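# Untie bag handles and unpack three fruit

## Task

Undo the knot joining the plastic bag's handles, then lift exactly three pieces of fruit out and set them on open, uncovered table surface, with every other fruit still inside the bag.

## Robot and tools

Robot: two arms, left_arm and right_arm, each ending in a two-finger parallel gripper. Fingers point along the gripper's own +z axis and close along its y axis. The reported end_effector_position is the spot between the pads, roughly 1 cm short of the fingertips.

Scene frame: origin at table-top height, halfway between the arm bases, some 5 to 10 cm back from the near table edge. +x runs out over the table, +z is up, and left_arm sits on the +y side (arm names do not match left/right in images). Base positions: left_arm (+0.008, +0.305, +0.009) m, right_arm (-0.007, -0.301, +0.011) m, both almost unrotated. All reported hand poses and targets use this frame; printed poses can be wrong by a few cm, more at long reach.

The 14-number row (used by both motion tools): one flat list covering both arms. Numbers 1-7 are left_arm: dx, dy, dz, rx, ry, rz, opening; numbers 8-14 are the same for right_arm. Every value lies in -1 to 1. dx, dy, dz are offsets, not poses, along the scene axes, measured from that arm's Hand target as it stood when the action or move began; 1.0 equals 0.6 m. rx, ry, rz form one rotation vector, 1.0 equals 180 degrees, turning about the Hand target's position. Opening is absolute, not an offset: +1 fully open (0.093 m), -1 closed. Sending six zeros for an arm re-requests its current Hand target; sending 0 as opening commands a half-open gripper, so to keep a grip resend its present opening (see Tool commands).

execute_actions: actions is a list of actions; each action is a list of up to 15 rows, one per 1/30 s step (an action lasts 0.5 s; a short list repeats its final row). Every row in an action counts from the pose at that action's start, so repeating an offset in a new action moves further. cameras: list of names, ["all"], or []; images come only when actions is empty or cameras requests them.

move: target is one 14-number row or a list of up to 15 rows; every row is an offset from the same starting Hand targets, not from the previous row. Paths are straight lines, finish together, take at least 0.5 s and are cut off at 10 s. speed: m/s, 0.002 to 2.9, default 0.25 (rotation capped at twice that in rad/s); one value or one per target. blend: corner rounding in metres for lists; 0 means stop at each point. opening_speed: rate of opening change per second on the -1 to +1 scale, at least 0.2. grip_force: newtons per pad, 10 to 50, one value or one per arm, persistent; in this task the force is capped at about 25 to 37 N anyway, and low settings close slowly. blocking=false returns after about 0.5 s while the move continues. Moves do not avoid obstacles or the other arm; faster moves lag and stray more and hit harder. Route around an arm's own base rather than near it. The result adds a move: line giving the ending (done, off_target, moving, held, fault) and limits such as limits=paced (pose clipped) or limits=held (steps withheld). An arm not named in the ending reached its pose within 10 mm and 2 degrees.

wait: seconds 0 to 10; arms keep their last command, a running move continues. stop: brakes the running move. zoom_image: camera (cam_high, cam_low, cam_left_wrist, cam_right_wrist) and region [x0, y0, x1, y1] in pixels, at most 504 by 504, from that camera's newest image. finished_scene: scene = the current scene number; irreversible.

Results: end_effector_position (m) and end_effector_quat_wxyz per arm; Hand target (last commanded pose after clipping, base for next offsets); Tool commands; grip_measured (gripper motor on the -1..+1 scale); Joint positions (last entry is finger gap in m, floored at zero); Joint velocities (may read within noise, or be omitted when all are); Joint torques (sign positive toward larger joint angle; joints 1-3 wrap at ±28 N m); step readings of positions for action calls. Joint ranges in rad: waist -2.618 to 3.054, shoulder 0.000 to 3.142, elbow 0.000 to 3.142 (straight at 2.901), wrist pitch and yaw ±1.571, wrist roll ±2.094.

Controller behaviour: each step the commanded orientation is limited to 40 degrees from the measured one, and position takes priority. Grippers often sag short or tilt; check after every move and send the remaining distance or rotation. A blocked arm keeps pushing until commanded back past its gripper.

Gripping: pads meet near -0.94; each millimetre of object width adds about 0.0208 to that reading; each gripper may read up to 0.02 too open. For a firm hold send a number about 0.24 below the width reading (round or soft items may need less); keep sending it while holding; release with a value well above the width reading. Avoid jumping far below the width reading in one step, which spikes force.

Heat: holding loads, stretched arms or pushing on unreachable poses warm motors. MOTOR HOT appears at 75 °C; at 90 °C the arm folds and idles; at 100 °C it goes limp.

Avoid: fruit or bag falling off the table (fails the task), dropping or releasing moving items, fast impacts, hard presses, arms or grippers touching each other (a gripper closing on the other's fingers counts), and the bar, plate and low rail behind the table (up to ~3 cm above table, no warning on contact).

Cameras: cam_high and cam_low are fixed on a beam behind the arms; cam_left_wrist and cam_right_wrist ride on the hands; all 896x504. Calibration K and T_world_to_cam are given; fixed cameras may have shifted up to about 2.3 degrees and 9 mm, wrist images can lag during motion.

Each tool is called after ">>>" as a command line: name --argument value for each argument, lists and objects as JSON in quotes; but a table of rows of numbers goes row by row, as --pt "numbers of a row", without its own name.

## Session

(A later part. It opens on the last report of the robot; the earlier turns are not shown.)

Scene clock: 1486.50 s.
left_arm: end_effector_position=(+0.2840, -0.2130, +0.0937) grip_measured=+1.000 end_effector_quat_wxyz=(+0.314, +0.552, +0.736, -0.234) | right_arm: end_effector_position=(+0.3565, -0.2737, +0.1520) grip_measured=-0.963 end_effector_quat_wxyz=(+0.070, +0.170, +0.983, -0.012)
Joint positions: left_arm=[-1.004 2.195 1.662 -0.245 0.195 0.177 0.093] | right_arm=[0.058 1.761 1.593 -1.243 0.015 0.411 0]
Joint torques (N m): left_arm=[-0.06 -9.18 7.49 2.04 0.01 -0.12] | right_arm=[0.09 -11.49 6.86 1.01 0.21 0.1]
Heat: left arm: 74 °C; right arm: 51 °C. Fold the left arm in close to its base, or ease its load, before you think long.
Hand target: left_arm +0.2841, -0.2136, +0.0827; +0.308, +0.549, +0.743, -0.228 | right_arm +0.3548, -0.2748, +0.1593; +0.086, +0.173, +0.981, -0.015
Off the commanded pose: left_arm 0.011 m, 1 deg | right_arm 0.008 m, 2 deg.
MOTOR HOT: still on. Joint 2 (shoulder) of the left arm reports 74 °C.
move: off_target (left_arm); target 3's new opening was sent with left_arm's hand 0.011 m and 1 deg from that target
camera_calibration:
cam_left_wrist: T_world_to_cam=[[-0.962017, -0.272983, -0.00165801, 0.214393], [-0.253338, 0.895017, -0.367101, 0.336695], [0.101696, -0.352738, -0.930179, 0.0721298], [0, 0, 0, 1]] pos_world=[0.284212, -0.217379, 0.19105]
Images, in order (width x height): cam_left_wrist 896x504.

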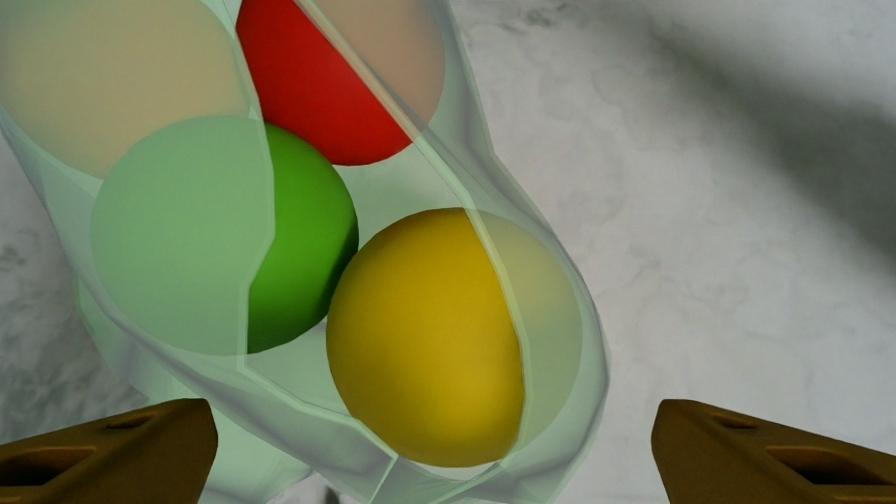

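>>> move --pt "0 0 0 0 0 0 -0.55 0 0 0 0 0 0 -1" --pt "0.002 -0.008 -0.008 0 0 0 -0.55 0 0 0 0 0 0 -1" --speed 0.1 --opening_speed 1.5 --cameras '["cam_left_wrist"]'

Scene clock: 1507.80 s.
left_arm: end_effector_position=(+0.2829, -0.2161, +0.0882) grip_measured=-0.548 end_effector_quat_wxyz=(+0.314, +0.553, +0.735, -0.235) | right_arm: end_effector_position=(+0.3565, -0.2737, +0.1520) grip_measured=-0.963 end_effector_quat_wxyz=(+0.070, +0.170, +0.983, -0.012)
Joint positions: left_arm=[-1.009 2.21 1.662 -0.229 0.194 0.174 0.019] | right_arm=[0.058 1.761 1.593 -1.243 0.015 0.411 0]
Joint torques (N m): left_arm=[0.03 -8.62 8.87 1.93 -0.01 -0.12] | right_arm=[-0.02 -11.51 6.97 1.03 0.18 0.09]
Heat: left arm: 73 °C; right arm: 51 °C. Fold the left arm in close to its base, or ease its load, before you think long.
Hand target: left_arm +0.2852, -0.2185, +0.0780; +0.308, +0.550, +0.742, -0.228 | right_arm +0.3548, -0.2748, +0.1593; +0.086, +0.173, +0.981, -0.015
Off the commanded pose: left_arm 0.011 m, 1 deg | right_arm 0.008 m, 2 deg.
MOTOR HOT: still on. Joint 2 (shoulder) of the left arm reports 73 °C.
move: off_target (left_arm)
camera_calibration:
cam_left_wrist: T_world_to_cam=[[-0.962692, -0.2706, -0.000898896, 0.21321], [-0.251255, 0.895096, -0.368339, 0.336671], [0.100477, -0.354371, -0.929691, 0.065987], [0, 0, 0, 1]] pos_world=[0.283216, -0.220275, 0.185549]
Images, in order (width x height): cam_left_wrist 896x504.

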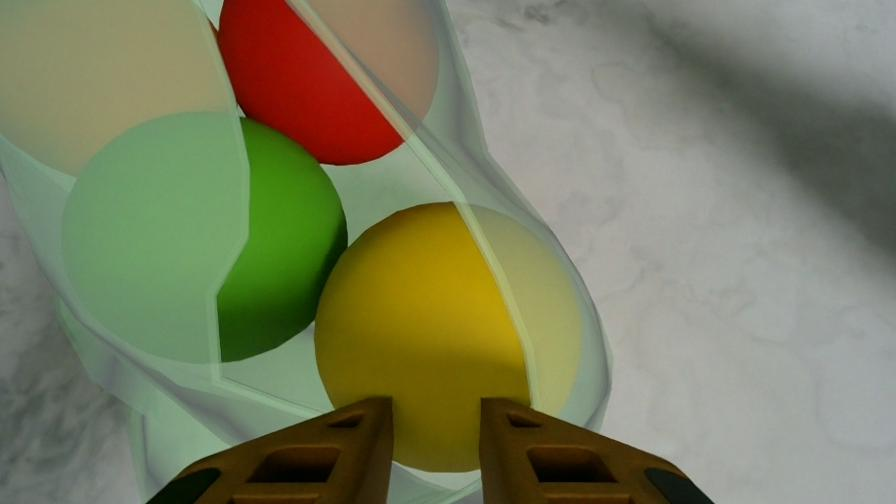

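>>> move --target '[-0.032,-0.018,-0.012,0,0,0,1,0,0,0,0,0,0,-1]' --speed 0.05 --opening_speed 3 --cameras '["cam_left_wrist"]'

Scene clock: 1516.03 s.
left_arm: end_effector_position=(+0.2627, -0.2296, +0.0821) grip_measured=+1.000 end_effector_quat_wxyz=(+0.313, +0.554, +0.734, -0.235) | right_arm: end_effector_position=(+0.3565, -0.2737, +0.1520) grip_measured=-0.963 end_effector_quat_wxyz=(+0.070, +0.170, +0.983, -0.012)
Joint positions: left_arm=[-1.059 2.224 1.662 -0.21 0.161 0.142 0.093] | right_arm=[0.058 1.761 1.593 -1.243 0.015 0.411 0]
Joint torques (N m): left_arm=[0.35 -9.21 7.66 2.02 -0.04 -0.13] | right_arm=[0.2 -11.54 6.91 1.02 0.21 0.09]
Heat: left arm: 70 °C; right arm: 50 °C.
Hand target: left_arm +0.2660, -0.2293, +0.0708; +0.308, +0.550, +0.742, -0.228 | right_arm +0.3548, -0.2748, +0.1593; +0.086, +0.173, +0.981, -0.015
Off the commanded pose: left_arm 0.012 m, 1 deg | right_arm 0.008 m, 2 deg.
MOTOR HOT: cleared for the motors of the left arm.
move: off_target (left_arm)
camera_calibration:
cam_left_wrist: T_world_to_cam=[[-0.963788, -0.266668, -0.000938348, 0.191244], [-0.247755, 0.896723, -0.36675, 0.340882], [0.0986418, -0.353236, -0.930319, 0.0583161], [0, 0, 0, 1]] pos_world=[0.263021, -0.234079, 0.17945]
Images, in order (width x height): cam_left_wrist 896x504.

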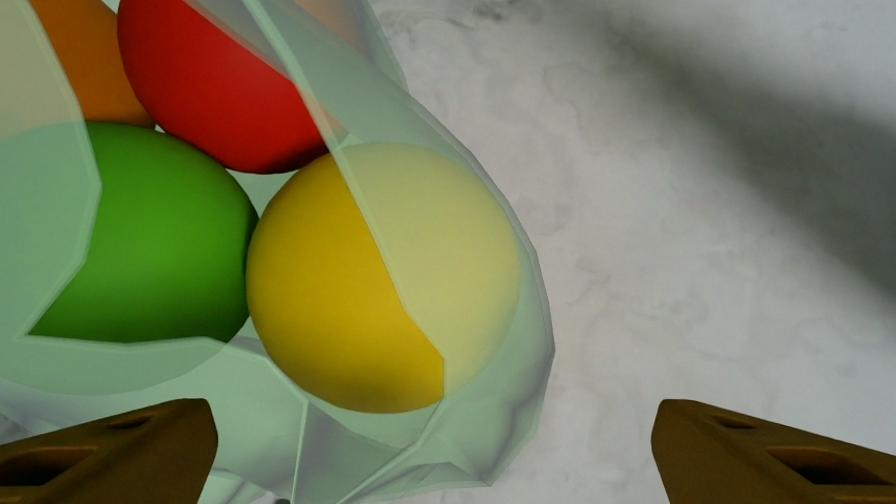

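>>> move --pt "-0.01 0.043 0.072 0 0 0 1 0 0 0 0 0 0 -1" --pt "0.042 -0.021 0.08 0 0 0 -0.55 0 0 0 0 0 0 -1" --pt "0.042 -0.021 0.072 0 0 0 -0.55 0 0 0 0 0 0 -1" --speed 0.12 --opening_speed 3 --cameras '["cam_left_wrist"]'

Scene clock: 1548.10 s.
left_arm: end_effector_position=(+0.2893, -0.2420, +0.1274) grip_measured=-0.548 end_effector_quat_wxyz=(+0.319, +0.545, +0.740, -0.232) | right_arm: end_effector_position=(+0.3565, -0.2737, +0.1520) grip_measured=-0.963 end_effector_quat_wxyz=(+0.070, +0.170, +0.983, -0.012)
Joint positions: left_arm=[-1.03 2.274 1.924 -0.417 0.161 0.145 0.019] | right_arm=[0.058 1.761 1.593 -1.243 0.015 0.411 0]
Joint torques (N m): left_arm=[0.68 -9.39 8.21 1.96 0.19 0.07] | right_arm=[0.17 -11.54 6.75 1.05 0.24 0.09]
Heat: left arm: 69 °C; right arm: 50 °C.
Hand target: left_arm +0.2911, -0.2420, +0.1140; +0.308, +0.550, +0.742, -0.228 | right_arm +0.3548, -0.2748, +0.1593; +0.086, +0.173, +0.981, -0.015
Off the commanded pose: left_arm 0.014 m, 1 deg | right_arm 0.008 m, 2 deg.
move: off_target (left_arm)
camera_calibration:
cam_left_wrist: T_world_to_cam=[[-0.956393, -0.292045, -0.00464488, 0.205807], [-0.269358, 0.888022, -0.372643, 0.379978], [0.112954, -0.355142, -0.927963, 0.0885724], [0, 0, 0, 1]] pos_world=[0.289178, -0.245868, 0.224744]
Images, in order (width x height): cam_left_wrist 896x504.

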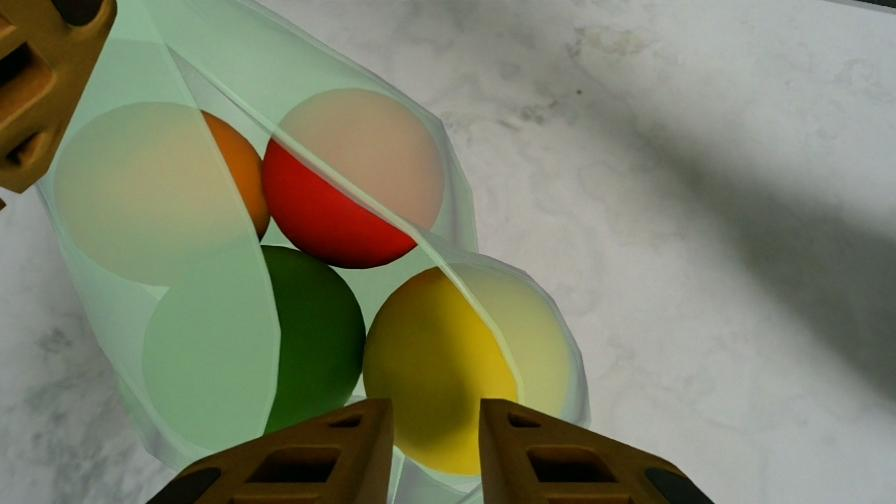

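>>> move --pt "0.012 -0.023 -0.024 0 0 0 -0.75 0 0 0 0 0 0 -1" --pt "0.012 -0.023 -0.024 0 0 0 1 0 0 0 0 0 0 -1" --speed 0.1 --opening_speed 3 --cameras '["cam_left_wrist"]'

Scene clock: 1562.90 s.
left_arm: end_effector_position=(+0.2958, -0.2536, +0.1052) grip_measured=+1.000 end_effector_quat_wxyz=(+0.312, +0.547, +0.742, -0.229) | right_arm: end_effector_position=(+0.3588, -0.2739, +0.1523) grip_measured=-0.963 end_effector_quat_wxyz=(+0.075, +0.170, +0.983, -0.012)
Joint positions: left_arm=[-1.03 2.36 1.993 -0.416 0.164 0.148 0.093] | right_arm=[0.058 1.761 1.593 -1.233 0.018 0.411 0]
Joint torques (N m): left_arm=[0.58 -10.07 9.55 1.89 0.15 0.04] | right_arm=[-0.06 -11.48 6.89 0.97 0.19 0.07]
Heat: left arm: 70 °C; right arm: 50 °C.
Hand target: left_arm +0.2983, -0.2558, +0.0997; +0.308, +0.550, +0.742, -0.228 | right_arm +0.3548, -0.2748, +0.1593; +0.086, +0.173, +0.981, -0.015
Off the commanded pose: left_arm 0.006 m, 1 deg | right_arm 0.008 m, 1 deg.
move: done
camera_calibration:
cam_left_wrist: T_world_to_cam=[[-0.957441, -0.288625, -0.00124361, 0.209342], [-0.268983, 0.893829, -0.358772, 0.38369], [0.104662, -0.343168, -0.933424, 0.0691459], [0, 0, 0, 1]] pos_world=[0.296402, -0.258803, 0.20246]
Images, in order (width x height): cam_left_wrist 896x504.

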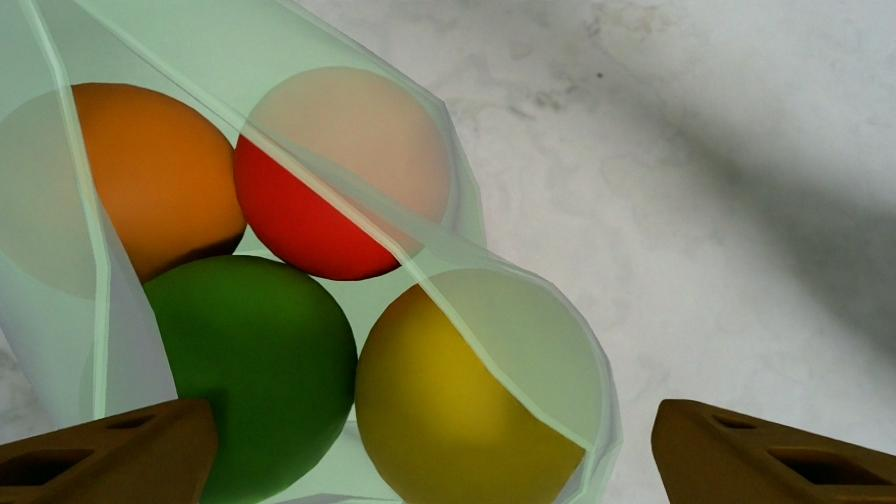

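>>> move --target '[0,0,0,0,0,0,1,0.05,-0.075,0.015,0,0,0,-1]' --speed 0.1 --cameras '["cam_left_wrist"]'

Scene clock: 1612.03 s.
left_arm: end_effector_position=(+0.2958, -0.2536, +0.1052) grip_measured=+1.000 end_effector_quat_wxyz=(+0.312, +0.547, +0.742, -0.229) | right_arm: end_effector_position=(+0.3815, -0.3179, +0.1647) grip_measured=-0.963 end_effector_quat_wxyz=(+0.087, +0.173, +0.981, -0.018)
Joint positions: left_arm=[-1.03 2.36 1.993 -0.416 0.164 0.148 0.093] | right_arm=[-0.064 1.833 1.721 -1.267 0.012 0.296 0]
Joint torques (N m): left_arm=[0.5 -10.1 9.59 1.89 0.16 0.03] | right_arm=[-0.84 -7.56 11.89 0.8 -0.04 -0.08]
Heat: left arm: 68 °C; right arm: 50 °C.
Hand target: left_arm +0.2983, -0.2558, +0.0997; +0.308, +0.550, +0.742, -0.228 | right_arm +0.3849, -0.3198, +0.1685; +0.086, +0.173, +0.981, -0.015
Off the commanded pose: left_arm 0.006 m, 1 deg | right_arm 0.005 m, 0 deg.
move: done
camera_calibration:
cam_left_wrist: T_world_to_cam=[[-0.957441, -0.288625, -0.00124361, 0.209342], [-0.268983, 0.893829, -0.358772, 0.38369], [0.104662, -0.343168, -0.933424, 0.0691459], [0, 0, 0, 1]] pos_world=[0.296402, -0.258803, 0.20246]
Images, in order (width x height): cam_left_wrist 896x504.

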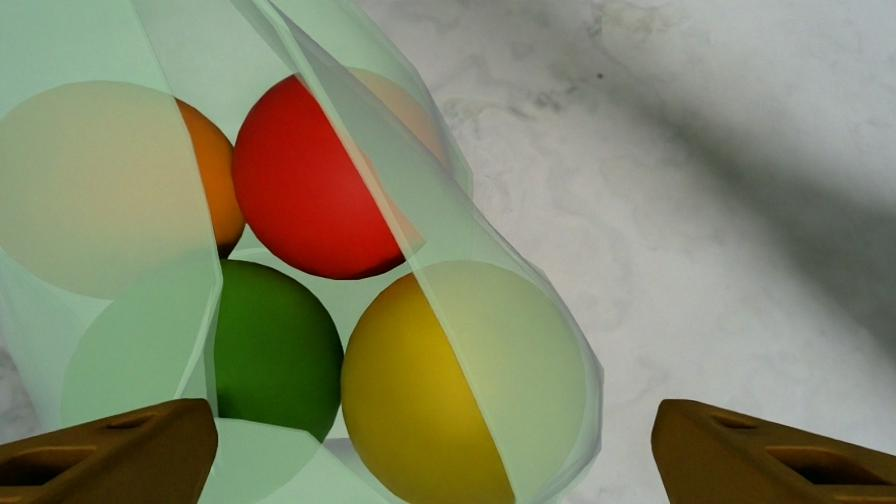

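>>> move --pt "-0.005 0.03 0.03 0 0 0 -0.3 0.05 -0.06 0.0 0 0 0 -1" --pt "0.025 -0.03 0.03 0 0 0 -0.44 0.05 -0.06 0.0 0 0 0 -1" --speed 0.1 --opening_speed 2 --cameras '["cam_left_wrist","cam_high"]'

Scene clock: 1662.47 s.
left_arm: end_effector_position=(+0.3140, -0.2736, +0.1278) grip_measured=-0.438 end_effector_quat_wxyz=(+0.320, +0.545, +0.740, -0.232) | right_arm: end_effector_position=(+0.4114, -0.3523, +0.1655) grip_measured=-0.964 end_effector_quat_wxyz=(+0.086, +0.172, +0.981, -0.017)
Joint positions: left_arm=[-1.019 2.485 2.296 -0.577 0.169 0.153 0.024] | right_arm=[-0.15 1.976 1.915 -1.319 -0.006 0.21 0]
Joint torques (N m): left_arm=[0.27 -10.58 9.42 1.79 0.16 0.02] | right_arm=[-0.92 -8.72 12.12 0.78 -0.02 -0.1]
Heat: left arm: 69 °C; right arm: 57 °C.
Hand target: left_arm +0.3134, -0.2737, +0.1176; +0.308, +0.550, +0.742, -0.228 | right_arm +0.4148, -0.3557, +0.1685; +0.086, +0.173, +0.981, -0.015
Off the commanded pose: left_arm 0.010 m, 2 deg | right_arm 0.006 m, 0 deg.
move: done
camera_calibration:
cam_left_wrist: T_world_to_cam=[[-0.956474, -0.291768, -0.0054095, 0.220409], [-0.268651, 0.887627, -0.374091, 0.414716], [0.113949, -0.356355, -0.927376, 0.074197], [0, 0, 0, 1]] pos_world=[0.313775, -0.277365, 0.225143]
Images, in order (width x height): cam_high 896x504, cam_left_wrist 896x504.

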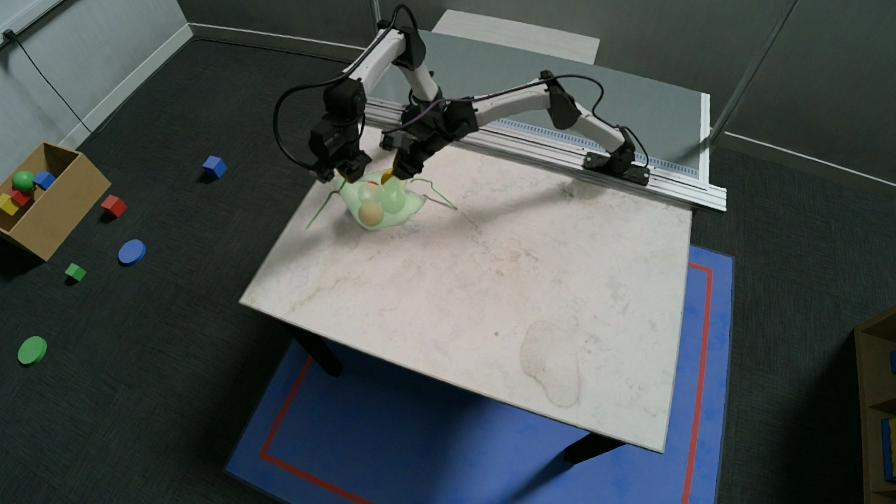

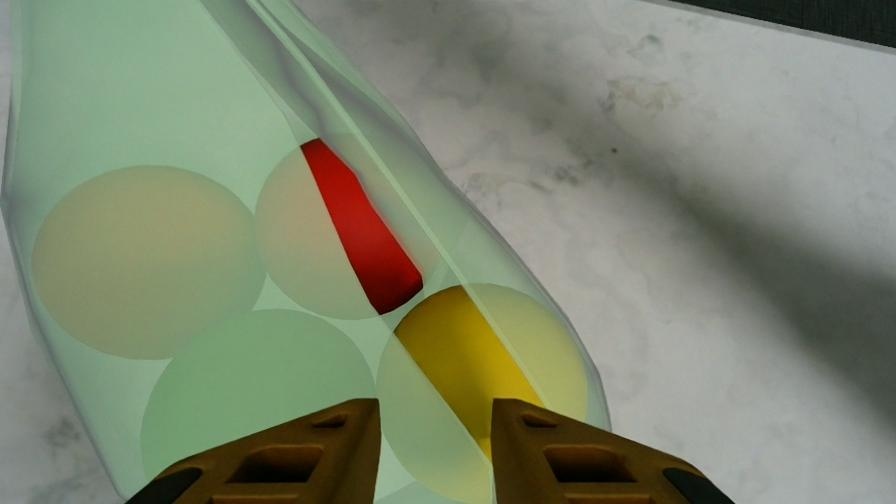

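>>> move --pt "0.022 -0.065 -0.048 0 0 0 -0.44 0 0 0 0 0 0 -1" --speed 0.1 --opening_speed 2 --cameras '["cam_left_wrist"]'

Scene clock: 1690.67 s.
left_arm: end_effector_position=(+0.3268, -0.3146, +0.1036) grip_measured=-0.438 end_effector_quat_wxyz=(+0.337, +0.546, +0.728, -0.243) | right_arm: end_effector_position=(+0.4110, -0.3522, +0.1654) grip_measured=-0.964 end_effector_quat_wxyz=(+0.085, +0.172, +0.981, -0.017)
Joint positions: left_arm=[-1.033 2.835 2.844 -0.731 0.169 0.152 0.024] | right_arm=[-0.15 1.976 1.915 -1.321 -0.006 0.21 0]
Joint torques (N m): left_arm=[0.2 -11.36 9.1 1.83 0.02 -0.11] | right_arm=[-0.87 -8.55 11.95 0.81 -0.04 -0.09]
Heat: left arm: 68 °C; right arm: 60 °C.
Hand target: left_arm +0.3265, -0.3127, +0.0888; +0.308, +0.550, +0.742, -0.228 | right_arm +0.4148, -0.3557, +0.1685; +0.086, +0.173, +0.981, -0.015
Off the commanded pose: left_arm 0.015 m, 4 deg | right_arm 0.006 m, 0 deg.
elbow stopped short (left arm): the move would have taken joint 3 (elbow) straighter than the controller allows.
move: off_target (left_arm)
camera_calibration:
cam_left_wrist: T_world_to_cam=[[-0.960179, -0.27901, -0.0144713, 0.226659], [-0.248229, 0.875728, -0.414105, 0.439236], [0.128212, -0.394023, -0.910114, 0.0173861], [0, 0, 0, 1]] pos_world=[0.324436, -0.31456, 0.200993]
Images, in order (width x height): cam_left_wrist 896x504.

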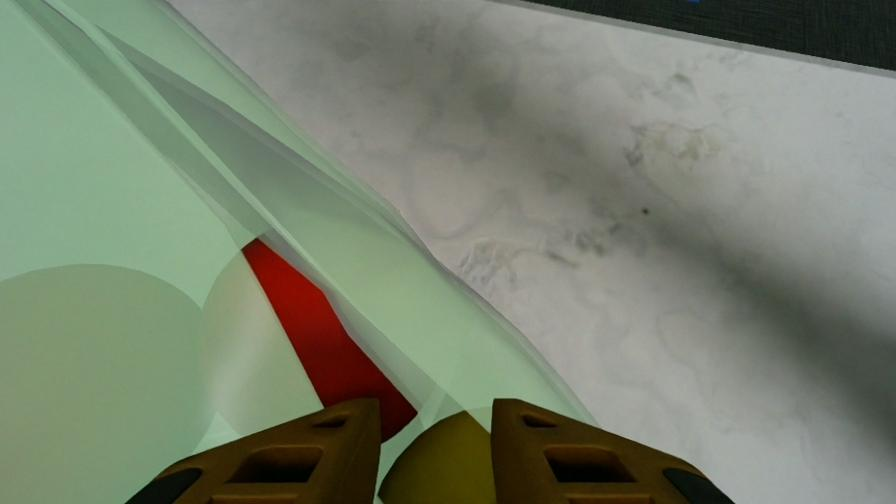

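>>> move --pt "-0.02 0.1 0.09 0 0 0 -0.44 0 0 0 0 0 0 -1" --pt "-0.04 0.31 0.13 0 0 0 -0.44 -0.09 0.1 0.0 0 0 0 -1" --speed 0.2 --blend '[0.03,0]' --cameras '["cam_left_wrist","cam_right_wrist","cam_high"]'

>>> zoom_image --camera "cam_high" --region '[320, 120, 500, 270]'

Scene clock: 1718.77 s.
left_arm: end_effector_position=(+0.3059, -0.1289, +0.1615) grip_measured=-0.438 end_effector_quat_wxyz=(+0.304, +0.545, +0.748, -0.225) | right_arm: end_effector_position=(+0.3623, -0.2935, +0.1611) grip_measured=-0.965 end_effector_quat_wxyz=(+0.070, +0.169, +0.983, -0.010)
Joint positions: left_arm=[-0.858 1.939 1.572 -0.463 0.277 0.269 0.024] | right_arm=[-0.005 1.783 1.653 -1.28 0.001 0.346 0]
Joint torques (N m): left_arm=[0.35 -10.93 6.08 1.94 0.31 0.07] | right_arm=[-0.2 -11.55 6.87 1.07 0.2 0.07]
Heat: left arm: 79 °C; right arm: 62 °C. Fold the left arm in close to its base, or ease its load, before you think long.
Hand target: left_arm +0.3026, -0.1267, +0.1668; +0.308, +0.549, +0.742, -0.228 | right_arm +0.3608, -0.2958, +0.1684; +0.086, +0.173, +0.981, -0.015
Off the commanded pose: left_arm 0.007 m, 1 deg | right_arm 0.008 m, 2 deg.
MOTOR HOT: joint 2 (shoulder) of the left arm reports 79 °C; the controller's stop level is 90 °C. To cool a motor, set the load down, stop pushing, or move to a pose that needs little force.
move: done
camera_calibration:
cam_left_wrist: T_world_to_cam=[[-0.955004, -0.296549, 0.00514074, 0.252262], [-0.280629, 0.897856, -0.339268, 0.296094], [0.0959938, -0.325445, -0.940676, 0.169582], [0, 0, 0, 1]] pos_world=[0.307725, -0.135852, 0.25868]
cam_right_wrist: T_world_to_cam=[[-0.324045, -0.946037, -0.00304717, -0.159922], [-0.90965, 0.310694, 0.275693, 0.41613], [-0.259869, 0.0921087, -0.961241, 0.361968], [0, 0, 0, 1]] pos_world=[0.420775, -0.313921, 0.232727]
Images, in order (width x height): cam_high 896x504, cam_left_wrist 896x504, cam_right_wrist 896x504.

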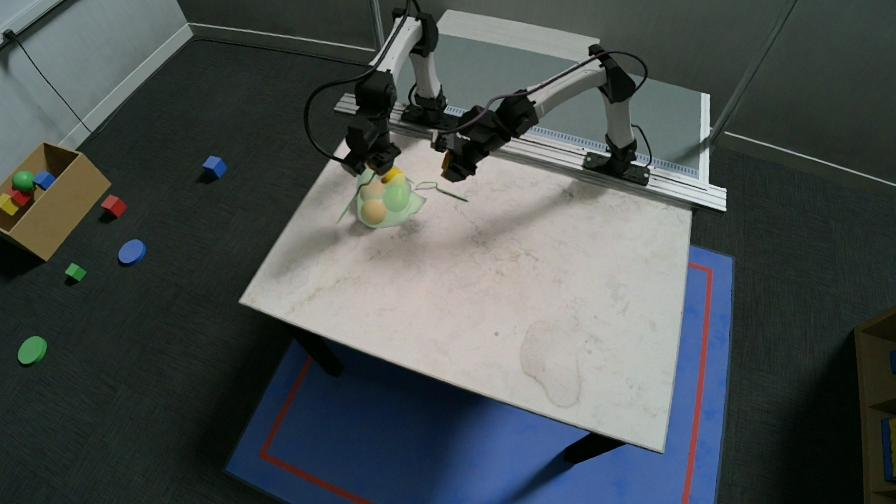

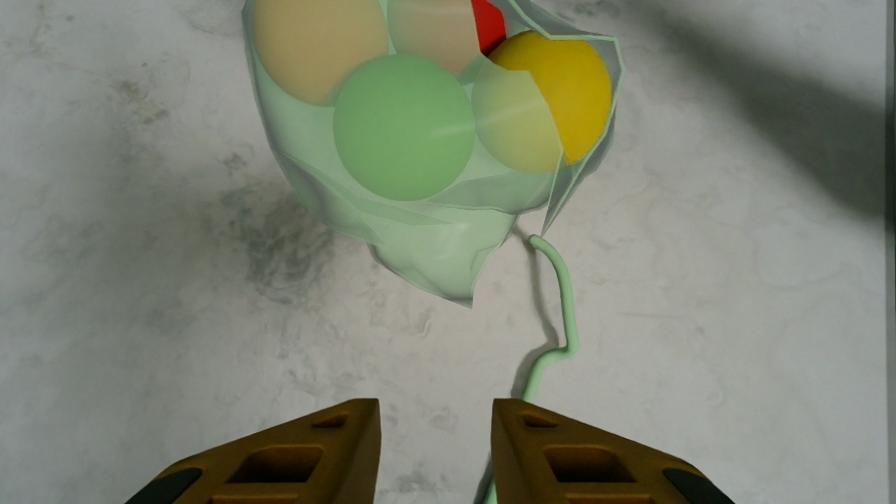

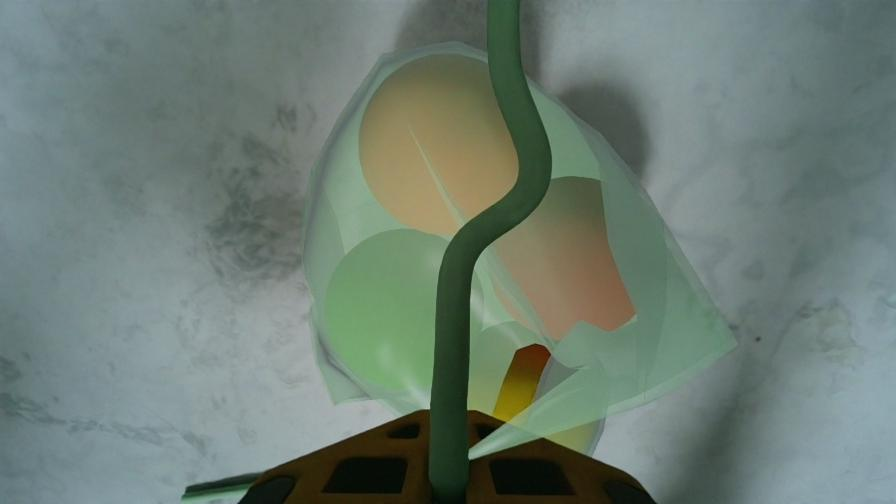

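Scaled by 2.800 from the camera's 896x504 image, which has a finer 1280x720 frame.

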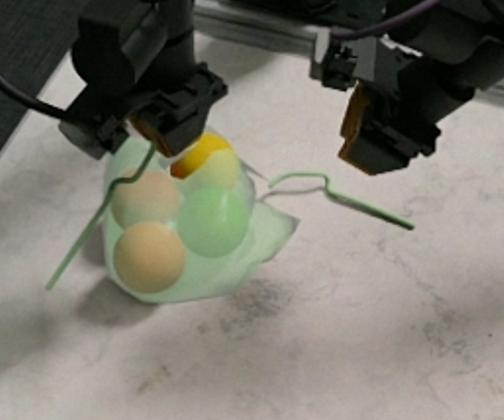

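>>> move --pt "-0.098 -0.052 -0.17 0 0 0 -0.2 0 0 0 0 0 0 -1" --pt "-0.08 -0.10 -0.222 0 0 0 -0.2 0 0 0 0 0 0 -1" --speed 0.2 --blend '[0.01,0]' --cameras '["cam_left_wrist"]'

Scene clock: 1744.43 s.
left_arm: end_effector_position=(+0.2510, -0.1832, +0.0379) grip_measured=-0.202 end_effector_quat_wxyz=(+0.307, +0.554, +0.738, -0.232) | right_arm: end_effector_position=(+0.3623, -0.2935, +0.1611) grip_measured=-0.965 end_effector_quat_wxyz=(+0.070, +0.169, +0.983, -0.010)
Joint positions: left_arm=[-1.034 2.142 1.339 0.012 0.176 0.157 0.036] | right_arm=[-0.005 1.783 1.653 -1.28 0.001 0.346 0]
Joint torques (N m): left_arm=[0.18 -8.34 8.32 2 -0.01 -0.18] | right_arm=[-0.09 -11.56 6.82 1.05 0.21 0.1]
Heat: left arm: 74 °C; right arm: 57 °C. Fold the left arm in close to its base, or ease its load, before you think long.
Hand target: left_arm +0.2546, -0.1867, +0.0337; +0.308, +0.549, +0.742, -0.228 | right_arm +0.3608, -0.2958, +0.1684; +0.086, +0.173, +0.981, -0.015
Off the commanded pose: left_arm 0.007 m, 1 deg | right_arm 0.008 m, 2 deg.
MOTOR HOT: still on. Joint 2 (shoulder) of the left arm reports 74 °C.
move: done
camera_calibration:
cam_left_wrist: T_world_to_cam=[[-0.962899, -0.26985, 0.00244266, 0.191405], [-0.253254, 0.900483, -0.353544, 0.281639], [0.0932041, -0.341046, -0.935415, 0.0385507], [0, 0, 0, 1]] pos_world=[0.252037, -0.188813, 0.135165]
Images, in order (width x height): cam_left_wrist 896x504.

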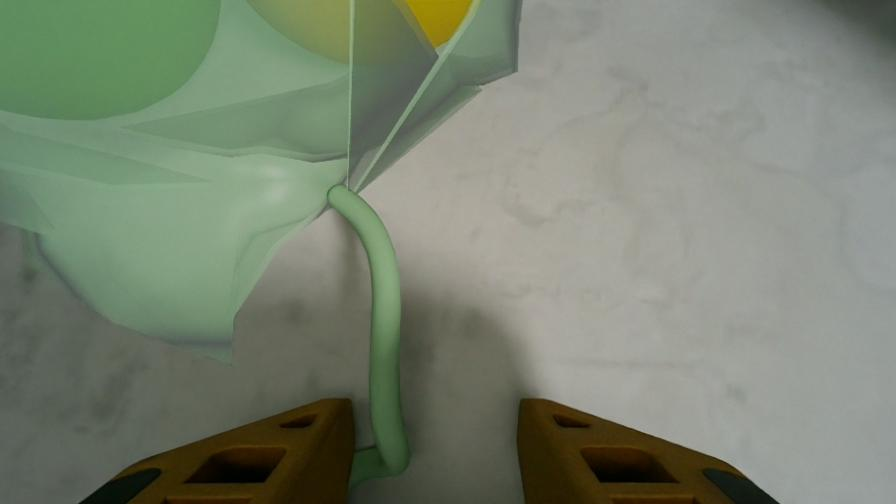

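>>> move --pt "0.012 -0.025 -0.012 0 0 0 -0.2 0 0 0 0 0 0 -1" --pt "0.012 -0.025 -0.012 0 0 0 -1 0 0 0 0 0 0 -1" --speed 0.1 --opening_speed 2 --cameras '["cam_left_wrist"]'

Scene clock: 1753.83 s.
left_arm: end_effector_position=(+0.2607, -0.1993, +0.0329) grip_measured=-0.911 end_effector_quat_wxyz=(+0.313, +0.552, +0.737, -0.234) | right_arm: end_effector_position=(+0.3623, -0.2935, +0.1611) grip_measured=-0.965 end_effector_quat_wxyz=(+0.070, +0.169, +0.983, -0.010)
Joint positions: left_arm=[-1.034 2.209 1.42 0.012 0.174 0.155 0.001] | right_arm=[-0.005 1.783 1.653 -1.28 0.001 0.346 0]
Joint torques (N m): left_arm=[-0.09 -8.68 8.46 1.89 0.01 -0.12] | right_arm=[-0.12 -11.51 6.86 1.07 0.2 0.07]
Heat: left arm: 71 °C; right arm: 56 °C.
Hand target: left_arm +0.2618, -0.2016, +0.0263; +0.308, +0.549, +0.743, -0.228 | right_arm +0.3608, -0.2958, +0.1684; +0.086, +0.173, +0.981, -0.015
Off the commanded pose: left_arm 0.007 m, 1 deg | right_arm 0.008 m, 2 deg.
MOTOR HOT: cleared for the motors of the left arm.
move: done
camera_calibration:
cam_left_wrist: T_world_to_cam=[[-0.961914, -0.273352, -0.000730823, 0.195561], [-0.254165, 0.895371, -0.365665, 0.296455], [0.10061, -0.351552, -0.930746, 0.0233204], [0, 0, 0, 1]] pos_world=[0.261115, -0.203782, 0.130252]
Images, in order (width x height): cam_left_wrist 896x504.

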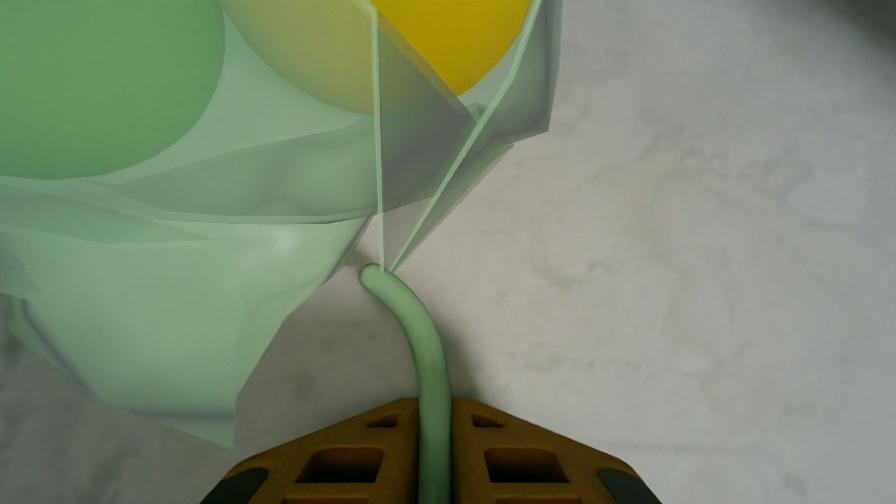

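>>> move --pt "0.025 0.033 0.21 0 0 0 -1 0 0 0.033 0 0 0 -1" --pt "0.083 0.283 0.21 0 0 0 -1 0 0.25 0.033 0 0 0 -1" --speed 0.12 --blend '[0.02,0]' --cameras '["cam_left_wrist","cam_high","cam_low"]'

>>> zoom_image --camera "cam_high" --region '[350, 120, 530, 270]'

Scene clock: 1769.90 s.
left_arm: end_effector_position=(+0.3183, -0.0371, +0.1508) grip_measured=-0.911 end_effector_quat_wxyz=(+0.313, +0.545, +0.743, -0.227) | right_arm: end_effector_position=(+0.3582, -0.1444, +0.1847) grip_measured=-0.965 end_effector_quat_wxyz=(+0.084, +0.168, +0.982, -0.008)
Joint positions: left_arm=[-0.666 1.734 1.259 -0.385 0.407 0.423 0.001] | right_arm=[0.418 1.896 1.914 -1.417 0.079 0.762 0]
Joint torques (N m): left_arm=[0.43 -9.47 5.98 1.61 0.34 0.04] | right_arm=[-0.09 -8.01 11.67 0.65 0.29 0.11]
Heat: left arm: 69 °C; right arm: 55 °C.
Hand target: left_arm +0.3115, -0.0319, +0.1523; +0.308, +0.550, +0.742, -0.228 | right_arm +0.3608, -0.1458, +0.1882; +0.086, +0.173, +0.981, -0.015
Off the commanded pose: left_arm 0.009 m, 1 deg | right_arm 0.005 m, 1 deg.
move: done
camera_calibration:
cam_left_wrist: T_world_to_cam=[[-0.955688, -0.294346, -0.00447345, 0.293164], [-0.273336, 0.89291, -0.35777, 0.213814], [0.109303, -0.340694, -0.933799, 0.182324], [0, 0, 0, 1]] pos_world=[0.318688, -0.0425088, 0.248062]
Images, in order (width x height): cam_high 896x504, cam_low 896x504, cam_left_wrist 896x504.

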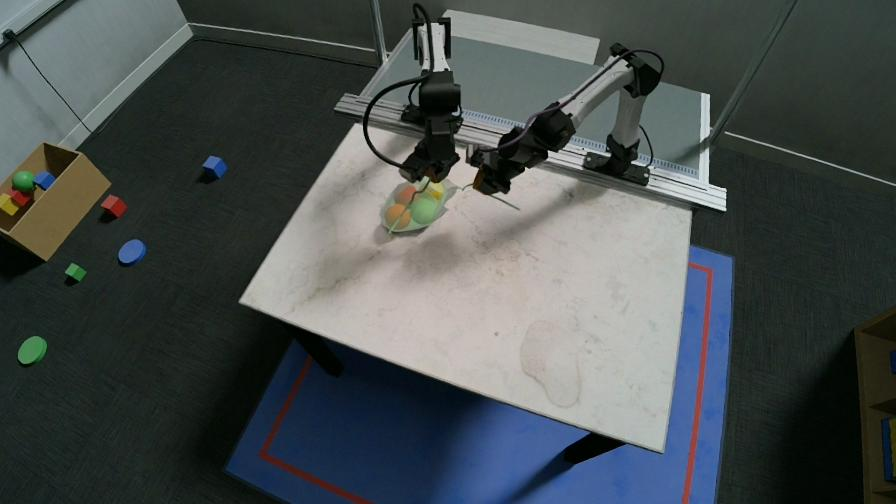

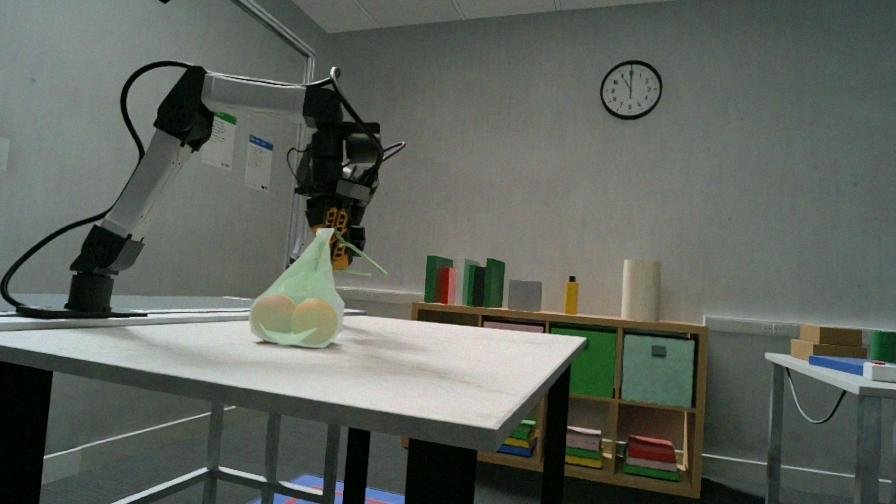

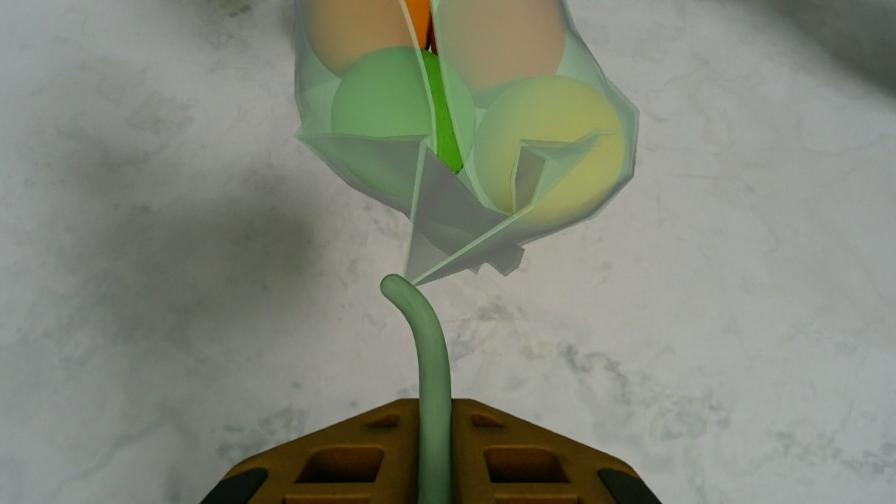

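Scaled by 2.800 from the camera's 896x504 image, which has a finer 1280x720 frame.

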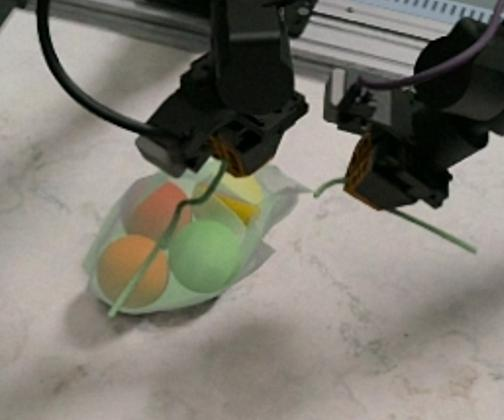

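>>> move --pt "0.01 0.15 0.0 0 0 0 -1 0 0.15 0.0 0 0 0 -1" --pt "0.01 0.19 -0.18 0 0 0 -1 0 0.13 -0.035 0 0 0 -1" --speed 0.12 --blend '[0.02,0]' --cameras '["cam_left_wrist","cam_high","cam_right_wrist"]'

>>> zoom_image --camera "cam_high" --region '[370, 120, 550, 270]'

Scene clock: 1783.63 s.
left_arm: end_effector_position=(+0.3200, +0.0798, +0.0510) grip_measured=-0.911 end_effector_quat_wxyz=(+0.313, +0.548, +0.742, -0.226) | right_arm: end_effector_position=(+0.3592, -0.0620, +0.1530) grip_measured=-0.965 end_effector_quat_wxyz=(+0.069, +0.170, +0.983, -0.024)
Joint positions: left_arm=[-0.358 1.716 0.819 -0.103 0.592 0.712 0.001] | right_arm=[0.606 2.127 2.143 -1.477 0.11 0.953 0]
Joint torques (N m): left_arm=[0.8 -5.56 5.19 1.66 0.47 0.09] | right_arm=[-0.8 -15.08 6.61 0.8 0.27 -0.03]
Heat: left arm: 68 °C; right arm: 56 °C.
Hand target: left_arm +0.3176, +0.0822, +0.0444; +0.308, +0.549, +0.743, -0.228 | right_arm +0.3608, -0.0678, +0.1673; +0.086, +0.173, +0.981, -0.015
Off the commanded pose: left_arm 0.008 m, 1 deg | right_arm 0.015 m, 2 deg.
move: off_target (right_arm)
camera_calibration:
cam_left_wrist: T_world_to_cam=[[-0.957347, -0.288815, -0.00855359, 0.329002], [-0.267003, 0.895587, -0.355856, 0.0718854], [0.110437, -0.338394, -0.934502, 0.128378], [0, 0, 0, 1]] pos_world=[0.319985, 0.0740835, 0.148365]
cam_right_wrist: T_world_to_cam=[[-0.327719, -0.944466, 0.0241581, 0.0553333], [-0.906558, 0.321559, 0.273408, 0.343524], [-0.265993, 0.0677002, -0.961595, 0.332767], [0, 0, 0, 1]] pos_world=[0.418072, -0.0807311, 0.224728]
Images, in order (width x height): cam_high 896x504, cam_left_wrist 896x504, cam_right_wrist 896x504.

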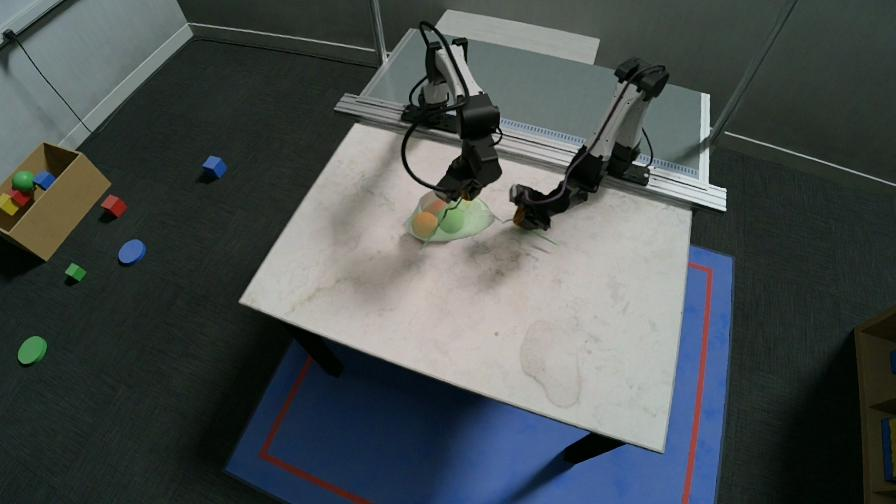

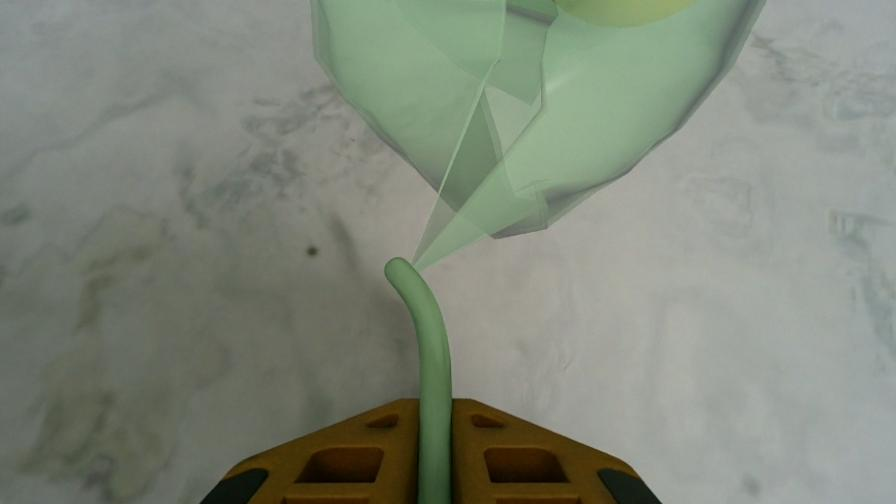

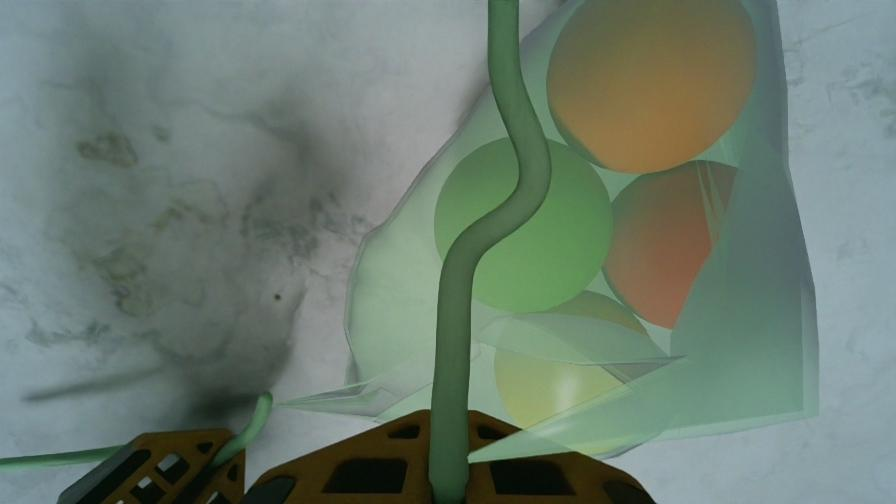

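Scaled by 2.800 from the camera's 896x504 image, which has a finer 1280x720 frame.

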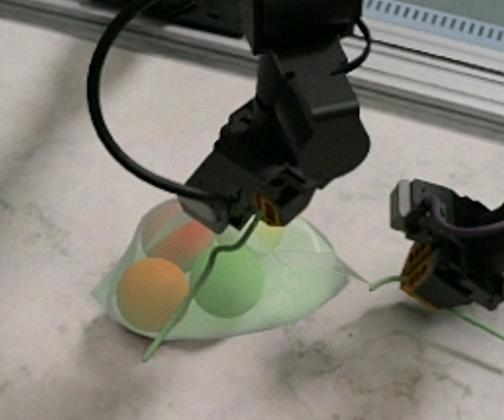

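>>> move --pt "0 -0.06 0 0 0 0 -1 0.0 -0.21 -0.01 0 0 0 -1" --pt "0 -0.06 0 0 0 0 -0.2 0.0 -0.21 -0.01 0 0 0 -1" --pt "-0.02 0.05 0.06 0 0 0 -0.2 0.0 -0.21 -0.01 0 0 0 -1" --pt "-0.02 0.0 0.2 0 0 0 -1 0.0 -0.21 -0.01 0 0 0 -1" --speed 0.12 --blend '[0,0,0.02,0]' --cameras '["cam_left_wrist","cam_high","cam_right_wrist"]'

>>> zoom_image --camera "cam_high" --region '[370, 120, 550, 270]'

Scene clock: 1807.50 s.
left_arm: end_effector_position=(+0.3042, +0.0817, +0.1565) grip_measured=-0.979 end_effector_quat_wxyz=(+0.305, +0.552, +0.740, -0.235) | right_arm: end_effector_position=(+0.3625, -0.1923, +0.1514) grip_measured=-0.968 end_effector_quat_wxyz=(+0.073, +0.173, +0.982, -0.026)
Joint positions: left_arm=[-0.359 1.498 1.061 -0.584 0.61 0.72 0] | right_arm=[0.301 1.855 1.722 -1.295 0.08 0.656 0]
Joint torques (N m): left_arm=[-0.02 -6.56 8.58 1.31 0.26 -0.11] | right_arm=[-0.51 -12.75 6.69 0.95 0.07 -0.03]
Heat: left arm: 62 °C; right arm: 53 °C.
Hand target: left_arm +0.3056, +0.0822, +0.1643; +0.308, +0.549, +0.743, -0.228 | right_arm +0.3608, -0.1938, +0.1613; +0.086, +0.173, +0.981, -0.015
Off the commanded pose: left_arm 0.008 m, 1 deg | right_arm 0.010 m, 2 deg.
move: done
camera_calibration:
cam_left_wrist: T_world_to_cam=[[-0.961844, -0.273332, 0.012064, 0.312268], [-0.25977, 0.898502, -0.353855, 0.100775], [0.0858805, -0.343488, -0.935222, 0.237238], [0, 0, 0, 1]] pos_world=[0.306157, 0.0762948, 0.253762]
cam_right_wrist: T_world_to_cam=[[-0.335029, -0.941828, 0.0267558, -0.0638888], [-0.906196, 0.32987, 0.264564, 0.391673], [-0.258, 0.0643908, -0.963997, 0.337792], [0, 0, 0, 1]] pos_world=[0.420678, -0.211124, 0.223717]
Images, in order (width x height): cam_high 896x504, cam_left_wrist 896x504, cam_right_wrist 896x504.

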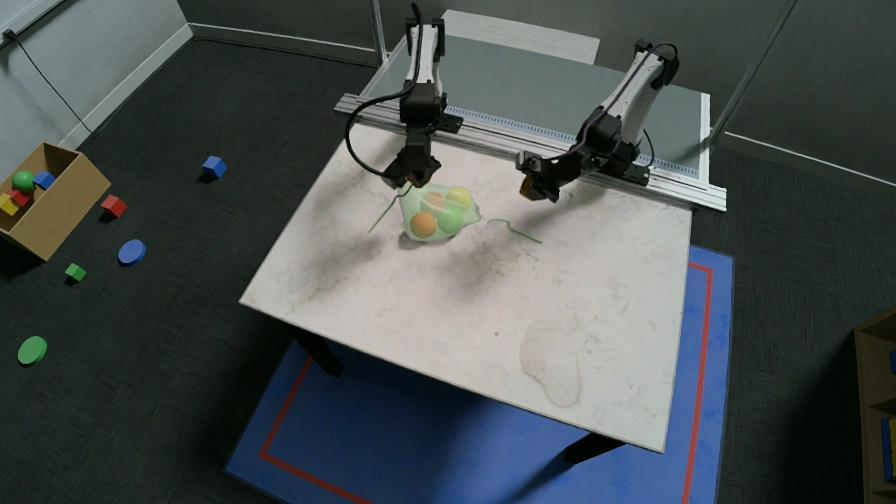

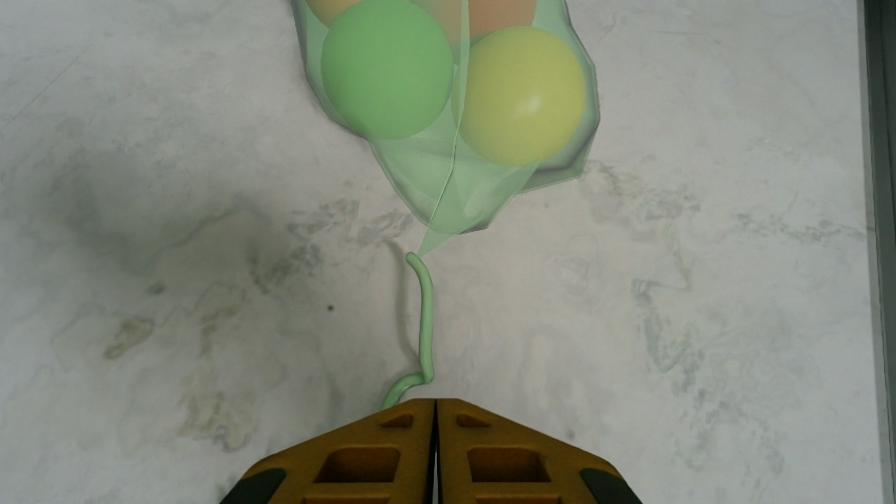

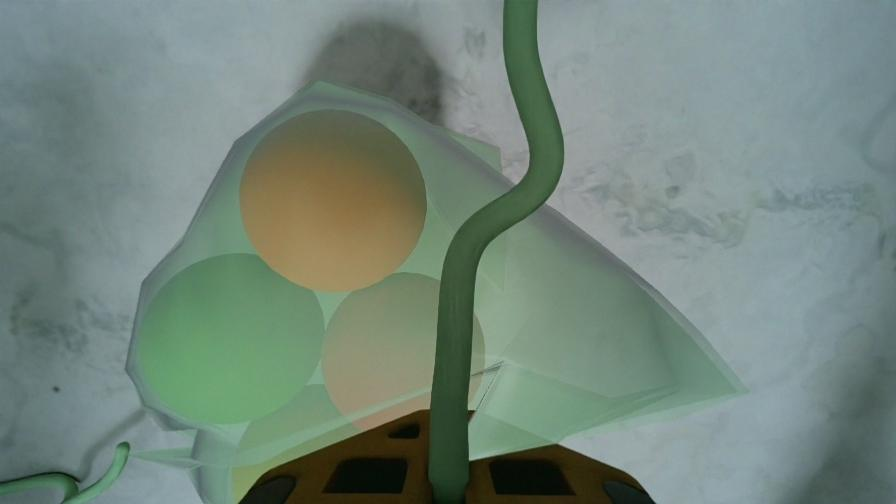

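Scaled by 2.800 from the camera's 896x504 image, which has a finer 1280x720 frame.

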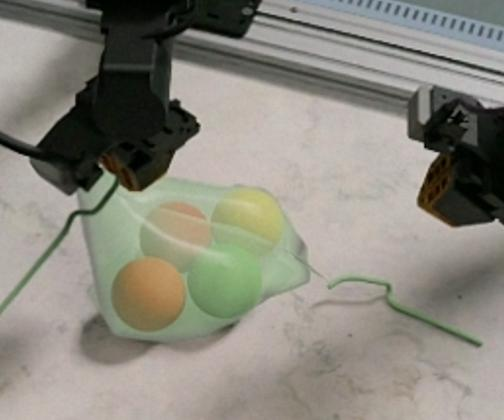

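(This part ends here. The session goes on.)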